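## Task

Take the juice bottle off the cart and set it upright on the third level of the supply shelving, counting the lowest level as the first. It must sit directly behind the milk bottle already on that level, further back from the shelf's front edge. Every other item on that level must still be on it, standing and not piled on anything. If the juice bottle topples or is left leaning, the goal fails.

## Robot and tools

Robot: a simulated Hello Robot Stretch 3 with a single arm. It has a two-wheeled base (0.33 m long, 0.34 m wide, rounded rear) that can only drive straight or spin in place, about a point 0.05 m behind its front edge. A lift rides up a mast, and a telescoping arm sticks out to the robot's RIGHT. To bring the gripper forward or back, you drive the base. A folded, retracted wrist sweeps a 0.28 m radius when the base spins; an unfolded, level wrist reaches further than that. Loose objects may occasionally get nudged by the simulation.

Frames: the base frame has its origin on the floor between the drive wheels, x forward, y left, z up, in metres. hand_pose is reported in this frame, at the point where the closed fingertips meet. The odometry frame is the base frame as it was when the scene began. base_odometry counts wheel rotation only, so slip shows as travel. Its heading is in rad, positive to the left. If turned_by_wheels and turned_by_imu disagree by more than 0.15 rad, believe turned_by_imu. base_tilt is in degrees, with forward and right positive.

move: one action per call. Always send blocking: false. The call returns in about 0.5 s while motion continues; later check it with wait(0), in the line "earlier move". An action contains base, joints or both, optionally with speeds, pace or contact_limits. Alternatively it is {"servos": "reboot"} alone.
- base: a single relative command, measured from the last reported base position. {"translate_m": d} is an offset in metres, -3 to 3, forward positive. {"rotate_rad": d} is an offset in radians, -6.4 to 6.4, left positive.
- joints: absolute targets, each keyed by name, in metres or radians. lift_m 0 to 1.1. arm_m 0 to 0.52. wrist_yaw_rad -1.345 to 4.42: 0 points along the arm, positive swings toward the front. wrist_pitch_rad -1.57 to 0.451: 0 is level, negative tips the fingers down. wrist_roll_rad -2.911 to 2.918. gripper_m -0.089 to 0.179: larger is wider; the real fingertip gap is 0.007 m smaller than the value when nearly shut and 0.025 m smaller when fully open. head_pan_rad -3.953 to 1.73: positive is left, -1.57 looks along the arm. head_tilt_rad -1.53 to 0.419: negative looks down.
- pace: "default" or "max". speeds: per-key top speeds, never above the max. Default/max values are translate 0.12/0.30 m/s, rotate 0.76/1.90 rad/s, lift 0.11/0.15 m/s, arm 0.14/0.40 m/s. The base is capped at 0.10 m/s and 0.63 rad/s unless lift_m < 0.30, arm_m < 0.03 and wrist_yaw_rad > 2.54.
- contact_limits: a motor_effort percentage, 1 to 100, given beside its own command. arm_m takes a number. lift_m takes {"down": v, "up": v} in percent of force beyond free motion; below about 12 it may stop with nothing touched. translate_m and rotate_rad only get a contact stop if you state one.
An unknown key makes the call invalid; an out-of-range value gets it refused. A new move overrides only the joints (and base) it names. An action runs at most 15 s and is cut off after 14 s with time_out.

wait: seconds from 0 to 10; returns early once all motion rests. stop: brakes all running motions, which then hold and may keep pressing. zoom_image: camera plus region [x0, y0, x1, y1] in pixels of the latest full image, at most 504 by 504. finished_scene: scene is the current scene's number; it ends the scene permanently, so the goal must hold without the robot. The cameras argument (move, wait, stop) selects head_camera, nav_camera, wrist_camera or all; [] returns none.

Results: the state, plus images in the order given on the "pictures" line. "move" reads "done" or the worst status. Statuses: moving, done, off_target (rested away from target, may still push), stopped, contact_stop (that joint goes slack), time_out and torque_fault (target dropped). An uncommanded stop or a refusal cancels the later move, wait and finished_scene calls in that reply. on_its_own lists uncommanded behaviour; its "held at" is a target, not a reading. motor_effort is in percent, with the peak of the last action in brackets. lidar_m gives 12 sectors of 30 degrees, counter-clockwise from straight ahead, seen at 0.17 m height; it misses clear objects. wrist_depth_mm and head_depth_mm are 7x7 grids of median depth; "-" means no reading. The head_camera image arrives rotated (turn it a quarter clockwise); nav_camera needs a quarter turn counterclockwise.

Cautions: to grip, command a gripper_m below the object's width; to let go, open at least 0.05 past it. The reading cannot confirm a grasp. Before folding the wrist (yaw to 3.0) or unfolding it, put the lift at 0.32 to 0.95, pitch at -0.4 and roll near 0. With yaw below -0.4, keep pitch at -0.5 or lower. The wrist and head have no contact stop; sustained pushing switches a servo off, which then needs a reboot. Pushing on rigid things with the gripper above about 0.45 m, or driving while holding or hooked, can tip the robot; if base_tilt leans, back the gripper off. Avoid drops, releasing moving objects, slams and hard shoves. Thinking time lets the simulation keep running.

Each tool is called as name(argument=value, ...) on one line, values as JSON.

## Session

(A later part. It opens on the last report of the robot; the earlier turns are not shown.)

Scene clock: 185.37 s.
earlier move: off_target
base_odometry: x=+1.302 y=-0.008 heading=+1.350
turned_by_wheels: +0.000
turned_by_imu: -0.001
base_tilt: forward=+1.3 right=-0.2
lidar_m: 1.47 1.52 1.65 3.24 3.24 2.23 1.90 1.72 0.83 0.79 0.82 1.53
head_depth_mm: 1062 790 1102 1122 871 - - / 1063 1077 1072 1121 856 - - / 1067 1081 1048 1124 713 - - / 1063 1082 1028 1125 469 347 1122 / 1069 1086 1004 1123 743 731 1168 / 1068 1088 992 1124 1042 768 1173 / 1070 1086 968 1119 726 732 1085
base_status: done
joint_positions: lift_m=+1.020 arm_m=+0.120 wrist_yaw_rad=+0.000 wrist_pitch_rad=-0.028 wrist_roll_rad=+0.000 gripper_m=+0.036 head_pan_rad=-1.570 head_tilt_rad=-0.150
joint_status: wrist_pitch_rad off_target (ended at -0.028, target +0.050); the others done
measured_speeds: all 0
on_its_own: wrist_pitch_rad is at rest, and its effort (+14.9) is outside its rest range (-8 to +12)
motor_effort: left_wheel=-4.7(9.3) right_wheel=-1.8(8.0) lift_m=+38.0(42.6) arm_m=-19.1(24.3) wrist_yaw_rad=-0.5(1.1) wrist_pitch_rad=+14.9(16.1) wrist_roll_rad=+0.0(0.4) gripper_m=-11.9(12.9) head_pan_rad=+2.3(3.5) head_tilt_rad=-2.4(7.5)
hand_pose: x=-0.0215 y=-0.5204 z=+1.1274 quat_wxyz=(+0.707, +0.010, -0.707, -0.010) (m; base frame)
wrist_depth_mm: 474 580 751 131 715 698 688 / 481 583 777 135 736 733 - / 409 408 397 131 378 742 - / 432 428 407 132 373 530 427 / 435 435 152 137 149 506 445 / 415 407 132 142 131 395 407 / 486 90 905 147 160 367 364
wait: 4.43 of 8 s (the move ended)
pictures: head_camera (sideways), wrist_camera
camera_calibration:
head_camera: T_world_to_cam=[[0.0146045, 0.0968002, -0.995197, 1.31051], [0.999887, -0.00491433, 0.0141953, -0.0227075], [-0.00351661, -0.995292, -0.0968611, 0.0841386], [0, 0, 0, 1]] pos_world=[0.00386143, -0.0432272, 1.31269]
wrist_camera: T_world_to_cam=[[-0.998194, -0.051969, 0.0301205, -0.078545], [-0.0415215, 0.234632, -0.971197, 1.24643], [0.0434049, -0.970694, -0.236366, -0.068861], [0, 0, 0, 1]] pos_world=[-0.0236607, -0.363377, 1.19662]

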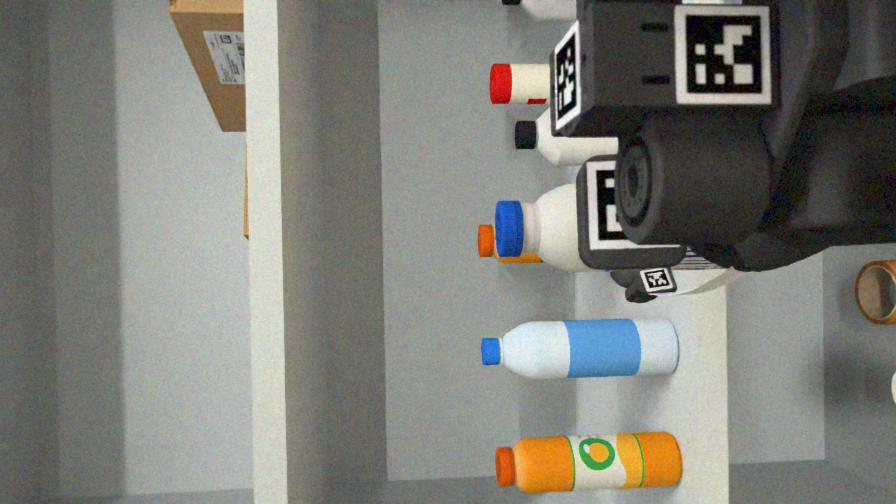

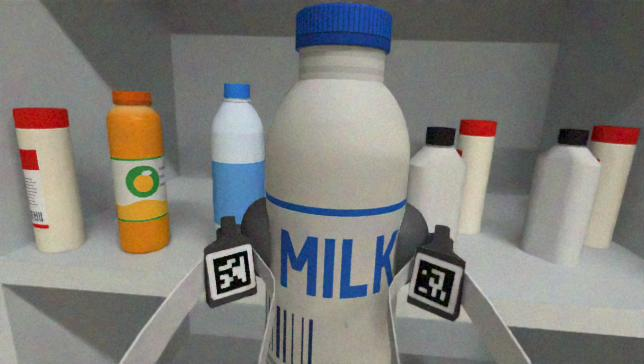

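move(blocking=false, joints={"arm_m": 0.378}, speeds={"arm_m": 0.1}, cameras=[])

wait(seconds=5, cameras=[])

move(blocking=false, joints={"lift_m": 0.972}, speeds={"lift_m": 0.03}, cameras=[])

wait(seconds=4, cameras=["head_camera","wrist_camera"])

Scene clock: 186.30 s.
move: moving
base_odometry: x=+1.302 y=-0.008 heading=+1.350
turned_by_wheels: +0.000
turned_by_imu: +0.000
base_tilt: forward=+1.3 right=-0.2
lidar_m: 1.47 1.52 1.65 3.25 3.26 2.23 1.90 1.71 0.84 0.80 0.82 1.53
head_depth_mm: 1059 793 1100 1118 869 - - / 1061 1078 1081 1122 860 - - / 1064 1078 1060 1128 713 - - / 1064 1083 1039 1124 484 347 1120 / 1065 1086 1015 1126 743 731 1169 / 1069 1086 992 1120 1042 769 1170 / 1070 1089 974 1117 727 731 1084
base_status: not commanded
joint_positions: lift_m=+1.020 arm_m=+0.138 wrist_yaw_rad=+0.000 wrist_pitch_rad=-0.028 wrist_roll_rad=+0.000 gripper_m=+0.036 head_pan_rad=-1.570 head_tilt_rad=-0.150
joint_status: arm_m moving
measured_speeds: translate_m=+0.000 rotate_rad=+0.000 lift_m=+0.000 arm_m=+0.068 wrist_yaw_rad=+0.000 wrist_pitch_rad=+0.000 wrist_roll_rad=+0.000 head_pan_rad=+0.000 head_tilt_rad=+0.000
motor_effort: left_wheel=-4.7(5.0) right_wheel=-2.1(2.3) lift_m=+37.4(38.1) arm_m=+24.4(26.5) wrist_yaw_rad=+0.2(0.5) wrist_pitch_rad=+14.4(15.3) wrist_roll_rad=+0.0(0.4) gripper_m=-11.6(12.5) head_pan_rad=+2.3(3.7) head_tilt_rad=-2.1(2.8)
hand_pose: x=-0.0215 y=-0.5381 z=+1.1275 quat_wxyz=(+0.707, +0.010, -0.707, -0.010) (m; base frame)
wrist_depth_mm: 478 578 740 132 711 689 669 / 481 585 745 135 725 719 - / 411 391 386 130 363 726 433 / 409 414 390 132 359 520 417 / 424 427 153 137 148 507 432 / 400 391 135 142 131 395 402 / 489 90 866 147 163 353 351
pictures: none
No camera images: "cameras" was empty.

Scene clock: 189.37 s.
earlier move: done
base_odometry: x=+1.302 y=-0.008 heading=+1.350
turned_by_wheels: +0.000
turned_by_imu: -0.001
base_tilt: forward=+1.4 right=-0.2
lidar_m: 1.47 1.52 1.65 3.23 3.26 2.24 1.90 1.72 0.83 0.79 0.82 1.53
head_depth_mm: 1061 793 1096 1122 317 802 1152 / 1066 1080 1084 1115 440 728 1151 / 1066 1079 1060 1120 460 712 1158 / 1064 1082 1036 1116 558 717 1159 / 1068 1087 1019 1129 745 734 1168 / 1071 1084 995 1125 1039 766 1170 / 1070 1085 978 1121 728 731 1086
base_status: not commanded
joint_positions: lift_m=+1.020 arm_m=+0.378 wrist_yaw_rad=+0.000 wrist_pitch_rad=-0.028 wrist_roll_rad=+0.000 gripper_m=+0.036 head_pan_rad=-1.570 head_tilt_rad=-0.150
joint_status: all done
measured_speeds: all 0
on_its_own: wrist_pitch_rad is at rest, and its effort (+14.8) is outside its rest range (-8 to +12)
motor_effort: left_wheel=-4.8(5.2) right_wheel=-2.2(2.4) lift_m=+31.6(38.1) arm_m=+24.1(27.1) wrist_yaw_rad=-0.4(1.0) wrist_pitch_rad=+14.8(15.5) wrist_roll_rad=+0.0(0.4) gripper_m=-11.6(12.5) head_pan_rad=+2.3(3.7) head_tilt_rad=-2.1(2.8)
hand_pose: x=-0.0215 y=-0.7784 z=+1.1275 quat_wxyz=(+0.707, +0.010, -0.707, -0.010) (m; base frame)
wrist_depth_mm: 453 520 506 132 488 479 471 / 154 536 524 135 503 490 482 / - 552 550 131 512 509 490 / 146 167 566 132 537 531 142 / 148 169 153 137 148 540 133 / 154 166 134 142 131 137 128 / 160 162 292 148 279 137 127
wait: 3.07 of 5 s (the move ended)
pictures: none
No camera images: "cameras" was empty.

Scene clock: 189.87 s.
move: moving
base_odometry: x=+1.302 y=-0.008 heading=+1.350
turned_by_wheels: +0.000
turned_by_imu: +0.000
base_tilt: forward=+1.2 right=-0.1
lidar_m: 1.47 1.52 1.65 3.23 3.27 2.24 1.90 1.71 0.83 0.79 0.82 1.53
head_depth_mm: 1062 790 1101 1126 330 753 1149 / 1058 1077 1086 1126 441 710 1158 / 1064 1074 1064 1120 463 696 1160 / 1063 1083 1038 1124 558 716 1163 / 1064 1086 1019 1122 744 732 1168 / 1068 1087 996 1130 1044 770 1168 / 1072 1082 976 1115 727 730 1082
base_status: not commanded
joint_positions: lift_m=+1.007 arm_m=+0.378 wrist_yaw_rad=+0.000 wrist_pitch_rad=-0.027 wrist_roll_rad=+0.000 gripper_m=+0.036 head_pan_rad=-1.570 head_tilt_rad=-0.150
joint_status: lift_m moving
measured_speeds: translate_m=+0.000 rotate_rad=+0.000 lift_m=-0.030 arm_m=+0.000 wrist_yaw_rad=+0.000 wrist_pitch_rad=+0.000 wrist_roll_rad=+0.000 head_pan_rad=+0.000 head_tilt_rad=+0.000
motor_effort: left_wheel=-4.7(5.1) right_wheel=-1.5(2.0) lift_m=+23.8(31.1) arm_m=+24.3(24.8) wrist_yaw_rad=-0.2(0.6) wrist_pitch_rad=+14.9(15.3) wrist_roll_rad=-0.4(0.4) gripper_m=-11.9(12.1) head_pan_rad=+2.6(3.2) head_tilt_rad=-1.4(2.1)
hand_pose: x=-0.0215 y=-0.7785 z=+1.1149 quat_wxyz=(+0.707, +0.010, -0.707, -0.010) (m; base frame)
wrist_depth_mm: 434 521 509 131 483 477 468 / - 536 525 135 501 497 481 / - 545 539 130 513 518 271 / 145 166 561 132 528 527 130 / 148 169 152 137 148 441 128 / 154 164 134 142 131 137 124 / 160 162 276 148 264 138 128
pictures: none
No camera images: "cameras" was empty.

Scene clock: 191.40 s.
earlier move: done
base_odometry: x=+1.302 y=-0.008 heading=+1.350
turned_by_wheels: +0.000
turned_by_imu: +0.000
base_tilt: forward=+1.4 right=-0.2
lidar_m: 1.47 1.52 1.65 3.25 3.26 2.23 1.89 1.71 0.83 0.79 0.82 1.53
head_depth_mm: 1061 791 1093 1122 823 307 1110 / 1059 1073 1083 1121 493 689 1159 / 1062 1079 1058 1124 470 475 1163 / 1067 1082 1038 1122 728 695 1166 / 1062 1084 1016 1123 745 732 1170 / 1066 1089 997 1129 1039 767 1169 / 1068 1083 979 1119 726 731 1087
base_status: not commanded
joint_positions: lift_m=+0.972 arm_m=+0.378 wrist_yaw_rad=+0.000 wrist_pitch_rad=-0.027 wrist_roll_rad=+0.000 gripper_m=+0.036 head_pan_rad=-1.570 head_tilt_rad=-0.150
joint_status: all done
measured_speeds: all 0
on_its_own: wrist_pitch_rad is at rest, and its effort (+14.8) is outside its rest range (-8 to +12)
motor_effort: left_wheel=-4.8(5.1) right_wheel=-2.5(2.5) lift_m=+20.8(31.1) arm_m=+23.2(24.9) wrist_yaw_rad=-0.2(0.8) wrist_pitch_rad=+14.8(15.3) wrist_roll_rad=-0.2(0.7) gripper_m=-12.0(12.4) head_pan_rad=+2.5(3.7) head_tilt_rad=-1.8(2.1)
hand_pose: x=-0.0215 y=-0.7785 z=+1.0797 quat_wxyz=(+0.707, +0.010, -0.707, -0.010) (m; base frame)
wrist_depth_mm: - 518 511 132 486 474 464 / 137 162 523 135 504 495 - / 140 163 550 131 515 516 125 / 145 167 546 132 531 524 117 / 149 169 153 137 148 145 119 / 154 165 135 141 131 137 122 / 160 162 224 147 223 138 128
wait: 1.53 of 4 s (the move ended)
pictures: head_camera (sideways), wrist_camera
camera_calibration:
head_camera: T_world_to_cam=[[0.0146032, 0.0972952, -0.995148, 1.31047], [0.999887, -0.00492139, 0.0141916, -0.0227029], [-0.00351674, -0.995243, -0.0973561, 0.0847914], [0, 0, 0, 1]] pos_world=[0.00386143, -0.0432264, 1.31269]
wrist_camera: T_world_to_cam=[[-0.998194, -0.0519388, 0.0301747, -0.0905484], [-0.041526, 0.233713, -0.971419, 1.2601], [0.0434021, -0.970917, -0.235447, -0.331718], [0, 0, 0, 1]] pos_world=[-0.0236606, -0.621276, 1.14872]

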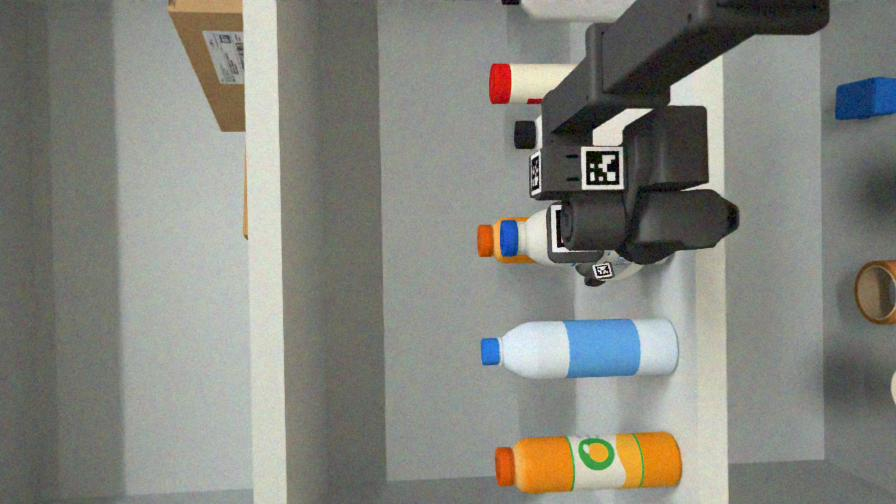

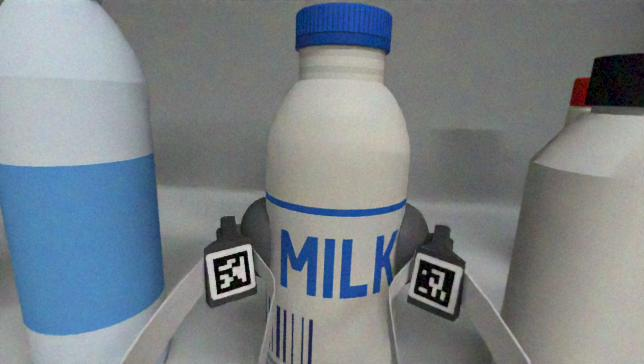

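Step down.

move(blocking=false, joints={"lift_m": 0.965}, speeds={"lift_m": 0.03}, cameras=[])

wait(seconds=1.5, cameras=[])

Scene clock: 192.10 s.
move: moving
base_odometry: x=+1.302 y=-0.008 heading=+1.350
turned_by_wheels: +0.000
turned_by_imu: +0.000
base_tilt: forward=+1.4 right=-0.2
lidar_m: 1.47 1.52 1.65 3.23 3.25 2.23 1.89 1.71 0.83 0.79 0.82 1.53
head_depth_mm: 1060 793 1101 1119 820 319 1113 / 1065 1076 1087 1120 504 690 1159 / 1065 1078 1057 1118 473 477 1156 / 1065 1081 1041 1118 726 696 1164 / 1067 1084 1021 1123 742 734 1167 / 1073 1089 994 1129 1041 769 1175 / 1068 1086 979 1120 728 731 1084
base_status: not commanded
joint_positions: lift_m=+0.965 arm_m=+0.378 wrist_yaw_rad=+0.000 wrist_pitch_rad=-0.017 wrist_roll_rad=+0.000 gripper_m=+0.036 head_pan_rad=-1.570 head_tilt_rad=-0.150
joint_status: lift_m moving
measured_speeds: all 0
motor_effort: left_wheel=-4.5(5.1) right_wheel=-1.8(2.2) lift_m=+19.2(22.1) arm_m=+23.6(24.0) wrist_yaw_rad=+0.1(0.6) wrist_pitch_rad=+12.7(14.9) wrist_roll_rad=-0.2(0.4) gripper_m=-11.8(12.4) head_pan_rad=+3.5(3.9) head_tilt_rad=-1.6(1.6)
hand_pose: x=-0.0215 y=-0.7788 z=+1.0753 quat_wxyz=(+0.707, +0.006, -0.707, -0.006) (m; base frame)
wrist_depth_mm: - 513 513 131 488 481 466 / 137 162 530 134 503 492 - / 140 163 544 130 512 509 123 / 143 167 544 132 530 524 118 / 149 169 152 137 148 146 119 / 154 164 135 142 131 137 122 / 160 161 220 147 218 137 127
pictures: none
No camera images: "cameras" was empty.

Scene clock: 192.27 s.
earlier move: done
base_odometry: x=+1.302 y=-0.008 heading=+1.350
turned_by_wheels: +0.000
turned_by_imu: +0.000
base_tilt: forward=+1.3 right=-0.1
lidar_m: 1.47 1.52 1.65 3.23 3.26 2.23 1.89 1.71 0.84 0.79 0.82 1.53
head_depth_mm: 1060 791 1096 1119 821 318 1106 / 1061 1073 1089 1123 505 693 1151 / 1068 1079 1059 1125 473 476 1162 / 1067 1086 1034 1120 728 696 1162 / 1066 1085 1017 1122 742 733 1164 / 1066 1091 994 1124 1046 766 1173 / 1073 1089 976 1120 728 730 1078
base_status: not commanded
joint_positions: lift_m=+0.965 arm_m=+0.378 wrist_yaw_rad=+0.000 wrist_pitch_rad=-0.017 wrist_roll_rad=+0.000 gripper_m=+0.036 head_pan_rad=-1.570 head_tilt_rad=-0.150
joint_status: all done
measured_speeds: all 0
on_its_own: wrist_pitch_rad is at rest, and its effort (+12.6) is outside its rest range (-8 to +12)
motor_effort: left_wheel=-4.7(5.1) right_wheel=-1.8(2.4) lift_m=+19.7(22.1) arm_m=+22.9(24.0) wrist_yaw_rad=-0.3(0.6) wrist_pitch_rad=+12.6(14.9) wrist_roll_rad=+0.2(0.4) gripper_m=-10.8(12.4) head_pan_rad=+1.7(3.9) head_tilt_rad=-1.5(1.8)
hand_pose: x=-0.0215 y=-0.7788 z=+1.0753 quat_wxyz=(+0.707, +0.006, -0.707, -0.006) (m; base frame)
wrist_depth_mm: - 519 512 131 488 485 469 / 137 161 525 134 502 493 - / 140 163 548 129 511 504 122 / 143 167 547 132 532 532 118 / 148 169 152 137 148 146 118 / 153 164 135 142 131 137 122 / 159 161 218 147 218 137 127
wait: 0.17 of 1.5 s (the move ended)
pictures: none
No camera images: "cameras" was empty.

move(blocking=false, joints={"lift_m": 0.963, "wrist_pitch_rad": -0.005}, cameras=[])

wait(seconds=1, cameras=[])

move(blocking=false, joints={"gripper_m": 0.113}, cameras=[])

wait(seconds=3, cameras=["wrist_camera"])

move(blocking=false, joints={"arm_m": 0.05}, cameras=[])

wait(seconds=5)

Scene clock: 193.27 s.
move: done
base_odometry: x=+1.302 y=-0.008 heading=+1.350
turned_by_wheels: +0.000
turned_by_imu: +0.000
base_tilt: forward=+1.3 right=-0.1
lidar_m: 1.47 1.52 1.65 3.24 3.27 2.23 1.89 1.72 0.83 0.79 0.82 1.53
head_depth_mm: 1063 792 1104 1123 824 319 1113 / 1059 1074 1083 1120 504 690 1155 / 1068 1080 1058 1127 473 476 1155 / 1067 1082 1035 1123 727 693 1163 / 1067 1082 1014 1127 743 734 1167 / 1066 1088 994 1128 1038 767 1166 / 1068 1078 974 1119 728 731 1084
base_status: not commanded
joint_positions: lift_m=+0.963 arm_m=+0.378 wrist_yaw_rad=+0.000 wrist_pitch_rad=-0.018 wrist_roll_rad=+0.000 gripper_m=+0.036 head_pan_rad=-1.570 head_tilt_rad=-0.150
joint_status: all done
measured_speeds: all 0
motor_effort: left_wheel=-4.8(5.0) right_wheel=-1.5(2.4) lift_m=+16.8(21.3) arm_m=+22.2(23.4) wrist_yaw_rad=-0.8(0.8) wrist_pitch_rad=+3.0(12.3) wrist_roll_rad=+0.0(0.2) gripper_m=-10.6(12.3) head_pan_rad=+2.3(3.5) head_tilt_rad=-0.9(1.8)
hand_pose: x=-0.0215 y=-0.7788 z=+1.0731 quat_wxyz=(+0.707, +0.006, -0.707, -0.007) (m; base frame)
wrist_depth_mm: - 519 513 130 483 475 471 / 137 161 523 134 500 494 132 / 140 163 549 129 512 506 121 / 143 167 551 132 531 529 117 / 149 169 151 136 148 146 118 / 154 164 135 142 131 136 122 / 159 162 218 148 218 138 127
pictures: none
No camera images: "cameras" was empty.

Scene clock: 194.27 s.
base_odometry: x=+1.302 y=-0.008 heading=+1.350
turned_by_wheels: +0.000
turned_by_imu: +0.000
base_tilt: forward=+1.4 right=-0.1
lidar_m: 1.47 1.52 1.65 3.24 3.24 2.23 1.90 1.71 0.83 0.79 0.82 1.53
head_depth_mm: 1059 793 1100 1121 822 319 1112 / 1065 1075 1076 1125 505 692 1161 / 1066 1078 1055 1125 474 476 1158 / 1064 1081 1036 1124 726 696 1164 / 1072 1088 1012 1125 744 734 1168 / 1069 1082 993 1128 1041 769 1167 / 1075 1087 974 1121 727 731 1084
base_status: not commanded
joint_positions: lift_m=+0.963 arm_m=+0.378 wrist_yaw_rad=+0.000 wrist_pitch_rad=-0.018 wrist_roll_rad=+0.000 gripper_m=+0.036 head_pan_rad=-1.570 head_tilt_rad=-0.150
joint_status: all done
measured_speeds: all 0
motor_effort: left_wheel=-4.6(5.0) right_wheel=-2.1(2.4) lift_m=+16.8(21.3) arm_m=+22.8(23.4) wrist_yaw_rad=+0.2(0.8) wrist_pitch_rad=+2.3(12.3) wrist_roll_rad=-0.3(0.2) gripper_m=-11.6(12.3) head_pan_rad=+2.2(3.5) head_tilt_rad=-0.7(1.8)
hand_pose: x=-0.0215 y=-0.7788 z=+1.0731 quat_wxyz=(+0.707, +0.006, -0.707, -0.007) (m; base frame)
wrist_depth_mm: - 516 510 131 485 482 467 / 137 161 529 134 496 497 132 / 140 163 549 129 514 508 121 / 144 167 547 132 527 531 118 / 148 169 152 137 148 146 119 / 154 164 135 142 131 137 122 / 159 163 217 148 217 138 127
wait: 1.00 s; at rest by 0.27 s
pictures: none
No camera images: "cameras" was empty.

Scene clock: 194.77 s.
move: moving
base_odometry: x=+1.302 y=-0.008 heading=+1.350
turned_by_wheels: +0.000
turned_by_imu: +0.000
base_tilt: forward=+1.5 right=-0.2
lidar_m: 1.47 1.52 1.65 3.24 3.26 2.24 1.90 1.72 0.83 0.79 0.82 1.53
head_depth_mm: 1060 792 1097 1122 819 319 1107 / 1062 1080 1084 1119 505 691 1157 / 1067 1085 1056 1122 474 476 1156 / 1070 1082 1033 1127 726 696 1167 / 1068 1085 1016 1125 745 732 1170 / 1063 1090 991 1124 1043 770 1172 / 1070 1085 979 1124 728 731 1086
base_status: not commanded
joint_positions: lift_m=+0.963 arm_m=+0.378 wrist_yaw_rad=+0.000 wrist_pitch_rad=-0.019 wrist_roll_rad=+0.000 gripper_m=+0.072 head_pan_rad=-1.570 head_tilt_rad=-0.150
joint_status: gripper_m moving
measured_speeds: translate_m=+0.000 rotate_rad=+0.000 lift_m=+0.000 arm_m=+0.000 wrist_yaw_rad=+0.000 wrist_pitch_rad=-0.024 wrist_roll_rad=+0.000 head_pan_rad=+0.000 head_tilt_rad=+0.000
motor_effort: left_wheel=-4.9(4.9) right_wheel=-1.4(2.4) lift_m=+16.5(16.7) arm_m=+22.3(22.8) wrist_yaw_rad=+0.0(1.0) wrist_pitch_rad=+3.3(3.3) wrist_roll_rad=+0.0(0.3) gripper_m=+77.8(77.8) head_pan_rad=+2.1(3.3) head_tilt_rad=-0.7(1.1)
hand_pose: x=-0.0215 y=-0.7787 z=+1.0728 quat_wxyz=(+0.707, +0.007, -0.707, -0.007) (m; base frame)
wrist_depth_mm: - 518 513 130 486 476 468 / 137 162 526 134 504 493 131 / 140 163 545 130 515 513 121 / 144 168 542 132 526 529 118 / 148 169 152 137 148 145 119 / 154 162 134 142 132 137 122 / 159 113 210 148 215 134 128
pictures: none
No camera images: "cameras" was empty.

Scene clock: 195.57 s.
earlier move: done
base_odometry: x=+1.302 y=-0.008 heading=+1.350
turned_by_wheels: +0.000
turned_by_imu: +0.000
base_tilt: forward=+1.4 right=-0.1
lidar_m: 1.47 1.53 1.65 3.24 3.26 2.23 1.90 1.72 0.83 0.79 0.82 1.53
head_depth_mm: 1058 792 1100 1119 822 319 1104 / 1068 1076 1079 1118 505 693 1156 / 1065 1079 1057 1123 473 476 1160 / 1062 1086 1033 1121 727 695 1164 / 1067 1084 1011 1128 741 735 1169 / 1065 1089 996 1127 1043 769 1178 / 1067 1089 978 1120 729 732 1082
base_status: not commanded
joint_positions: lift_m=+0.963 arm_m=+0.378 wrist_yaw_rad=+0.000 wrist_pitch_rad=-0.021 wrist_roll_rad=+0.000 gripper_m=+0.113 head_pan_rad=-1.570 head_tilt_rad=-0.150
joint_status: all done
measured_speeds: all 0
motor_effort: left_wheel=-5.0(5.1) right_wheel=-1.6(2.4) lift_m=+19.2(19.3) arm_m=+21.4(22.8) wrist_yaw_rad=-0.4(1.0) wrist_pitch_rad=+2.7(4.1) wrist_roll_rad=-0.2(0.3) gripper_m=-0.9(79.3) head_pan_rad=+3.2(4.2) head_tilt_rad=-0.7(1.2)
hand_pose: x=-0.0215 y=-0.7787 z=+1.0722 quat_wxyz=(+0.707, +0.008, -0.707, -0.008) (m; base frame)
wrist_depth_mm: - 515 506 130 489 479 468 / 137 161 534 134 501 490 132 / 140 163 547 129 512 507 120 / 144 167 562 132 528 526 118 / 148 159 154 137 148 144 119 / 154 126 248 142 256 128 122 / - 177 207 148 215 144 127
wait: 0.80 of 3 s (the move ended)
pictures: wrist_camera
camera_calibration:
wrist_camera: T_world_to_cam=[[-0.998194, -0.0517561, 0.0304876, -0.0905275], [-0.0415247, 0.227814, -0.972819, 1.24982], [0.0434039, -0.972328, -0.229552, -0.341096], [0, 0, 0, 1]] pos_world=[-0.0236607, -0.621069, 1.14031]

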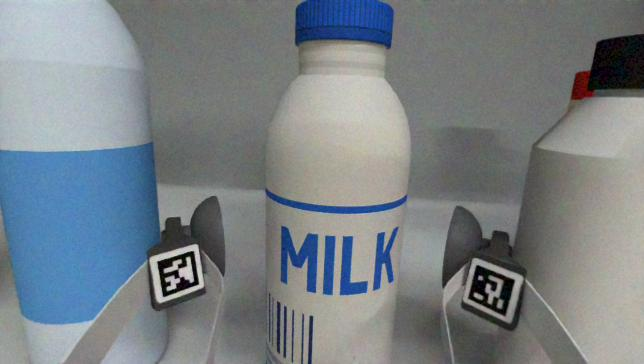

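Scene clock: 196.07 s.
move: moving
base_odometry: x=+1.302 y=-0.008 heading=+1.350
turned_by_wheels: +0.000
turned_by_imu: +0.000
base_tilt: forward=+1.5 right=-0.2
lidar_m: 1.47 1.52 1.65 3.25 3.24 2.23 1.90 1.71 0.83 0.79 0.82 1.52
head_depth_mm: 1058 791 1100 1124 824 319 1116 / 1066 1082 1083 1119 497 451 1159 / 1058 1083 1057 1129 459 459 1158 / 1064 1081 1033 1127 729 609 1163 / 1065 1086 1010 1124 740 735 1165 / 1072 1083 996 1124 1043 769 1173 / 1069 1088 975 1118 729 731 1083
base_status: not commanded
joint_positions: lift_m=+0.963 arm_m=+0.360 wrist_yaw_rad=+0.003 wrist_pitch_rad=-0.021 wrist_roll_rad=+0.000 gripper_m=+0.113 head_pan_rad=-1.570 head_tilt_rad=-0.150
joint_status: arm_m moving
measured_speeds: translate_m=+0.000 rotate_rad=+0.000 lift_m=+0.000 arm_m=-0.068 wrist_yaw_rad=+0.000 wrist_pitch_rad=+0.000 wrist_roll_rad=+0.000 head_pan_rad=+0.000 head_tilt_rad=+0.000
motor_effort: left_wheel=-4.6(4.9) right_wheel=-1.8(2.1) lift_m=+21.3(21.3) arm_m=-24.0(26.0) wrist_yaw_rad=-2.7(3.1) wrist_pitch_rad=+3.2(4.0) wrist_roll_rad=-0.1(0.4) gripper_m=+0.3(1.2) head_pan_rad=+2.8(4.0) head_tilt_rad=-0.5(1.0)
hand_pose: x=-0.0207 y=-0.7610 z=+1.0722 quat_wxyz=(+0.707, +0.009, -0.707, -0.007) (m; base frame)
wrist_depth_mm: - 527 525 147 502 492 482 / 148 164 543 149 518 508 137 / 153 166 562 143 530 525 130 / 158 171 575 149 526 152 128 / 165 169 330 154 160 147 133 / 172 126 261 159 170 127 139 / - 184 209 166 213 159 148
pictures: none
No camera images: "cameras" was empty.

Scene clock: 199.20 s.
earlier move: done
base_odometry: x=+1.302 y=-0.008 heading=+1.350
turned_by_wheels: +0.000
turned_by_imu: -0.001
base_tilt: forward=+1.4 right=-0.1
lidar_m: 1.47 1.52 1.65 3.23 3.28 2.23 1.90 1.71 0.83 0.79 0.82 1.53
head_depth_mm: 1064 791 1097 1122 874 752 1181 / 1061 1076 1074 1124 734 712 1059 / 1066 1075 1056 1117 1018 748 - / 1064 1081 1030 1123 731 733 - / 1066 1088 1009 1123 743 720 1077 / 1074 1084 991 1128 1048 769 1179 / 1069 1083 971 1121 727 731 1085
base_status: not commanded
joint_positions: lift_m=+0.963 arm_m=+0.050 wrist_yaw_rad=+0.002 wrist_pitch_rad=-0.022 wrist_roll_rad=+0.000 gripper_m=+0.113 head_pan_rad=-1.570 head_tilt_rad=-0.150
joint_status: all done
measured_speeds: all 0
motor_effort: left_wheel=-4.2(5.0) right_wheel=-1.9(2.5) lift_m=+32.0(32.0) arm_m=-24.3(26.1) wrist_yaw_rad=-1.8(3.1) wrist_pitch_rad=+3.8(4.1) wrist_roll_rad=-0.1(0.4) gripper_m=-0.2(1.8) head_pan_rad=+3.2(4.4) head_tilt_rad=+0.1(1.0)
hand_pose: x=-0.0210 y=-0.4506 z=+1.0720 quat_wxyz=(+0.707, +0.009, -0.707, -0.007) (m; base frame)
wrist_depth_mm: 478 573 818 800 777 761 - / 451 467 832 813 796 775 - / 459 473 460 463 450 562 - / 475 484 537 484 463 541 544 / 485 460 443 439 430 419 426 / 524 126 152 - - 124 - / 558 108 865 896 870 840 -
wait: 3.13 of 5 s (the move ended)
pictures: head_camera (sideways), nav_camera (sideways), wrist_camera
camera_calibration:
head_camera: T_world_to_cam=[[0.0146032, 0.0972952, -0.995148, 1.31047], [0.999887, -0.00492139, 0.0141916, -0.0227029], [-0.00351674, -0.995243, -0.0973561, 0.0847914], [0, 0, 0, 1]] pos_world=[0.00386143, -0.0432264, 1.31269]
nav_camera: T_world_to_cam=[[0.0462527, -0.105989, 0.993291, -1.25062], [-0.9981, -0.0454227, 0.0416298, 0.000942846], [0.0407056, -0.993329, -0.107888, 0.101358], [0, 0, 0, 1]] pos_world=[0.0546597, -0.0318269, 1.25312]
wrist_camera: T_world_to_cam=[[-0.998085, -0.0538459, 0.0304485, -0.0739159], [-0.04201, 0.228724, -0.972585, 1.175], [0.0454054, -0.972001, -0.230548, -0.0209308], [0, 0, 0, 1]] pos_world=[-0.0234621, -0.293076, 1.14021]

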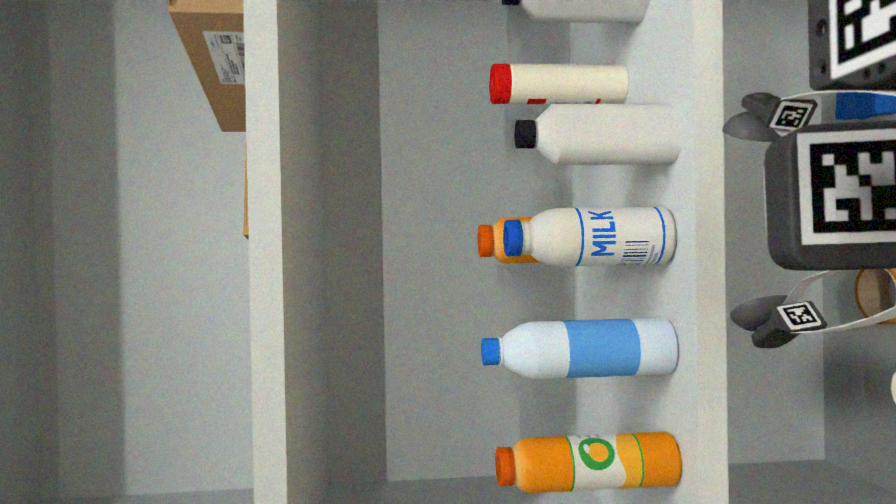

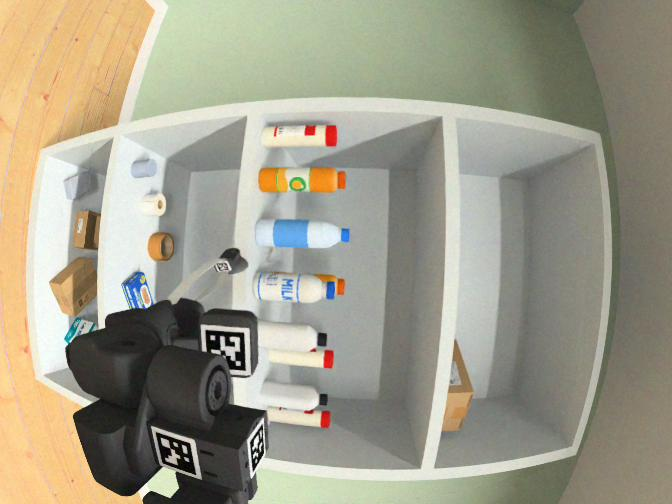

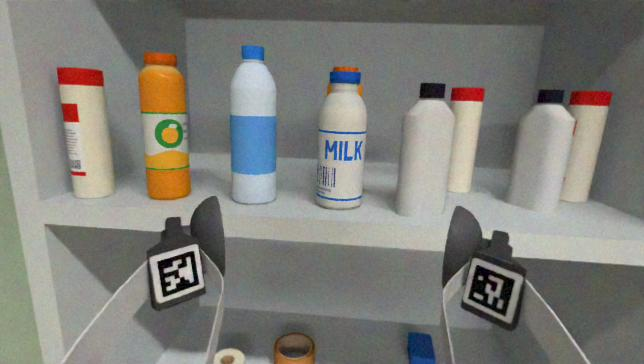

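Done.

finished_scene(scene=2)

The scene is finished: the task was done.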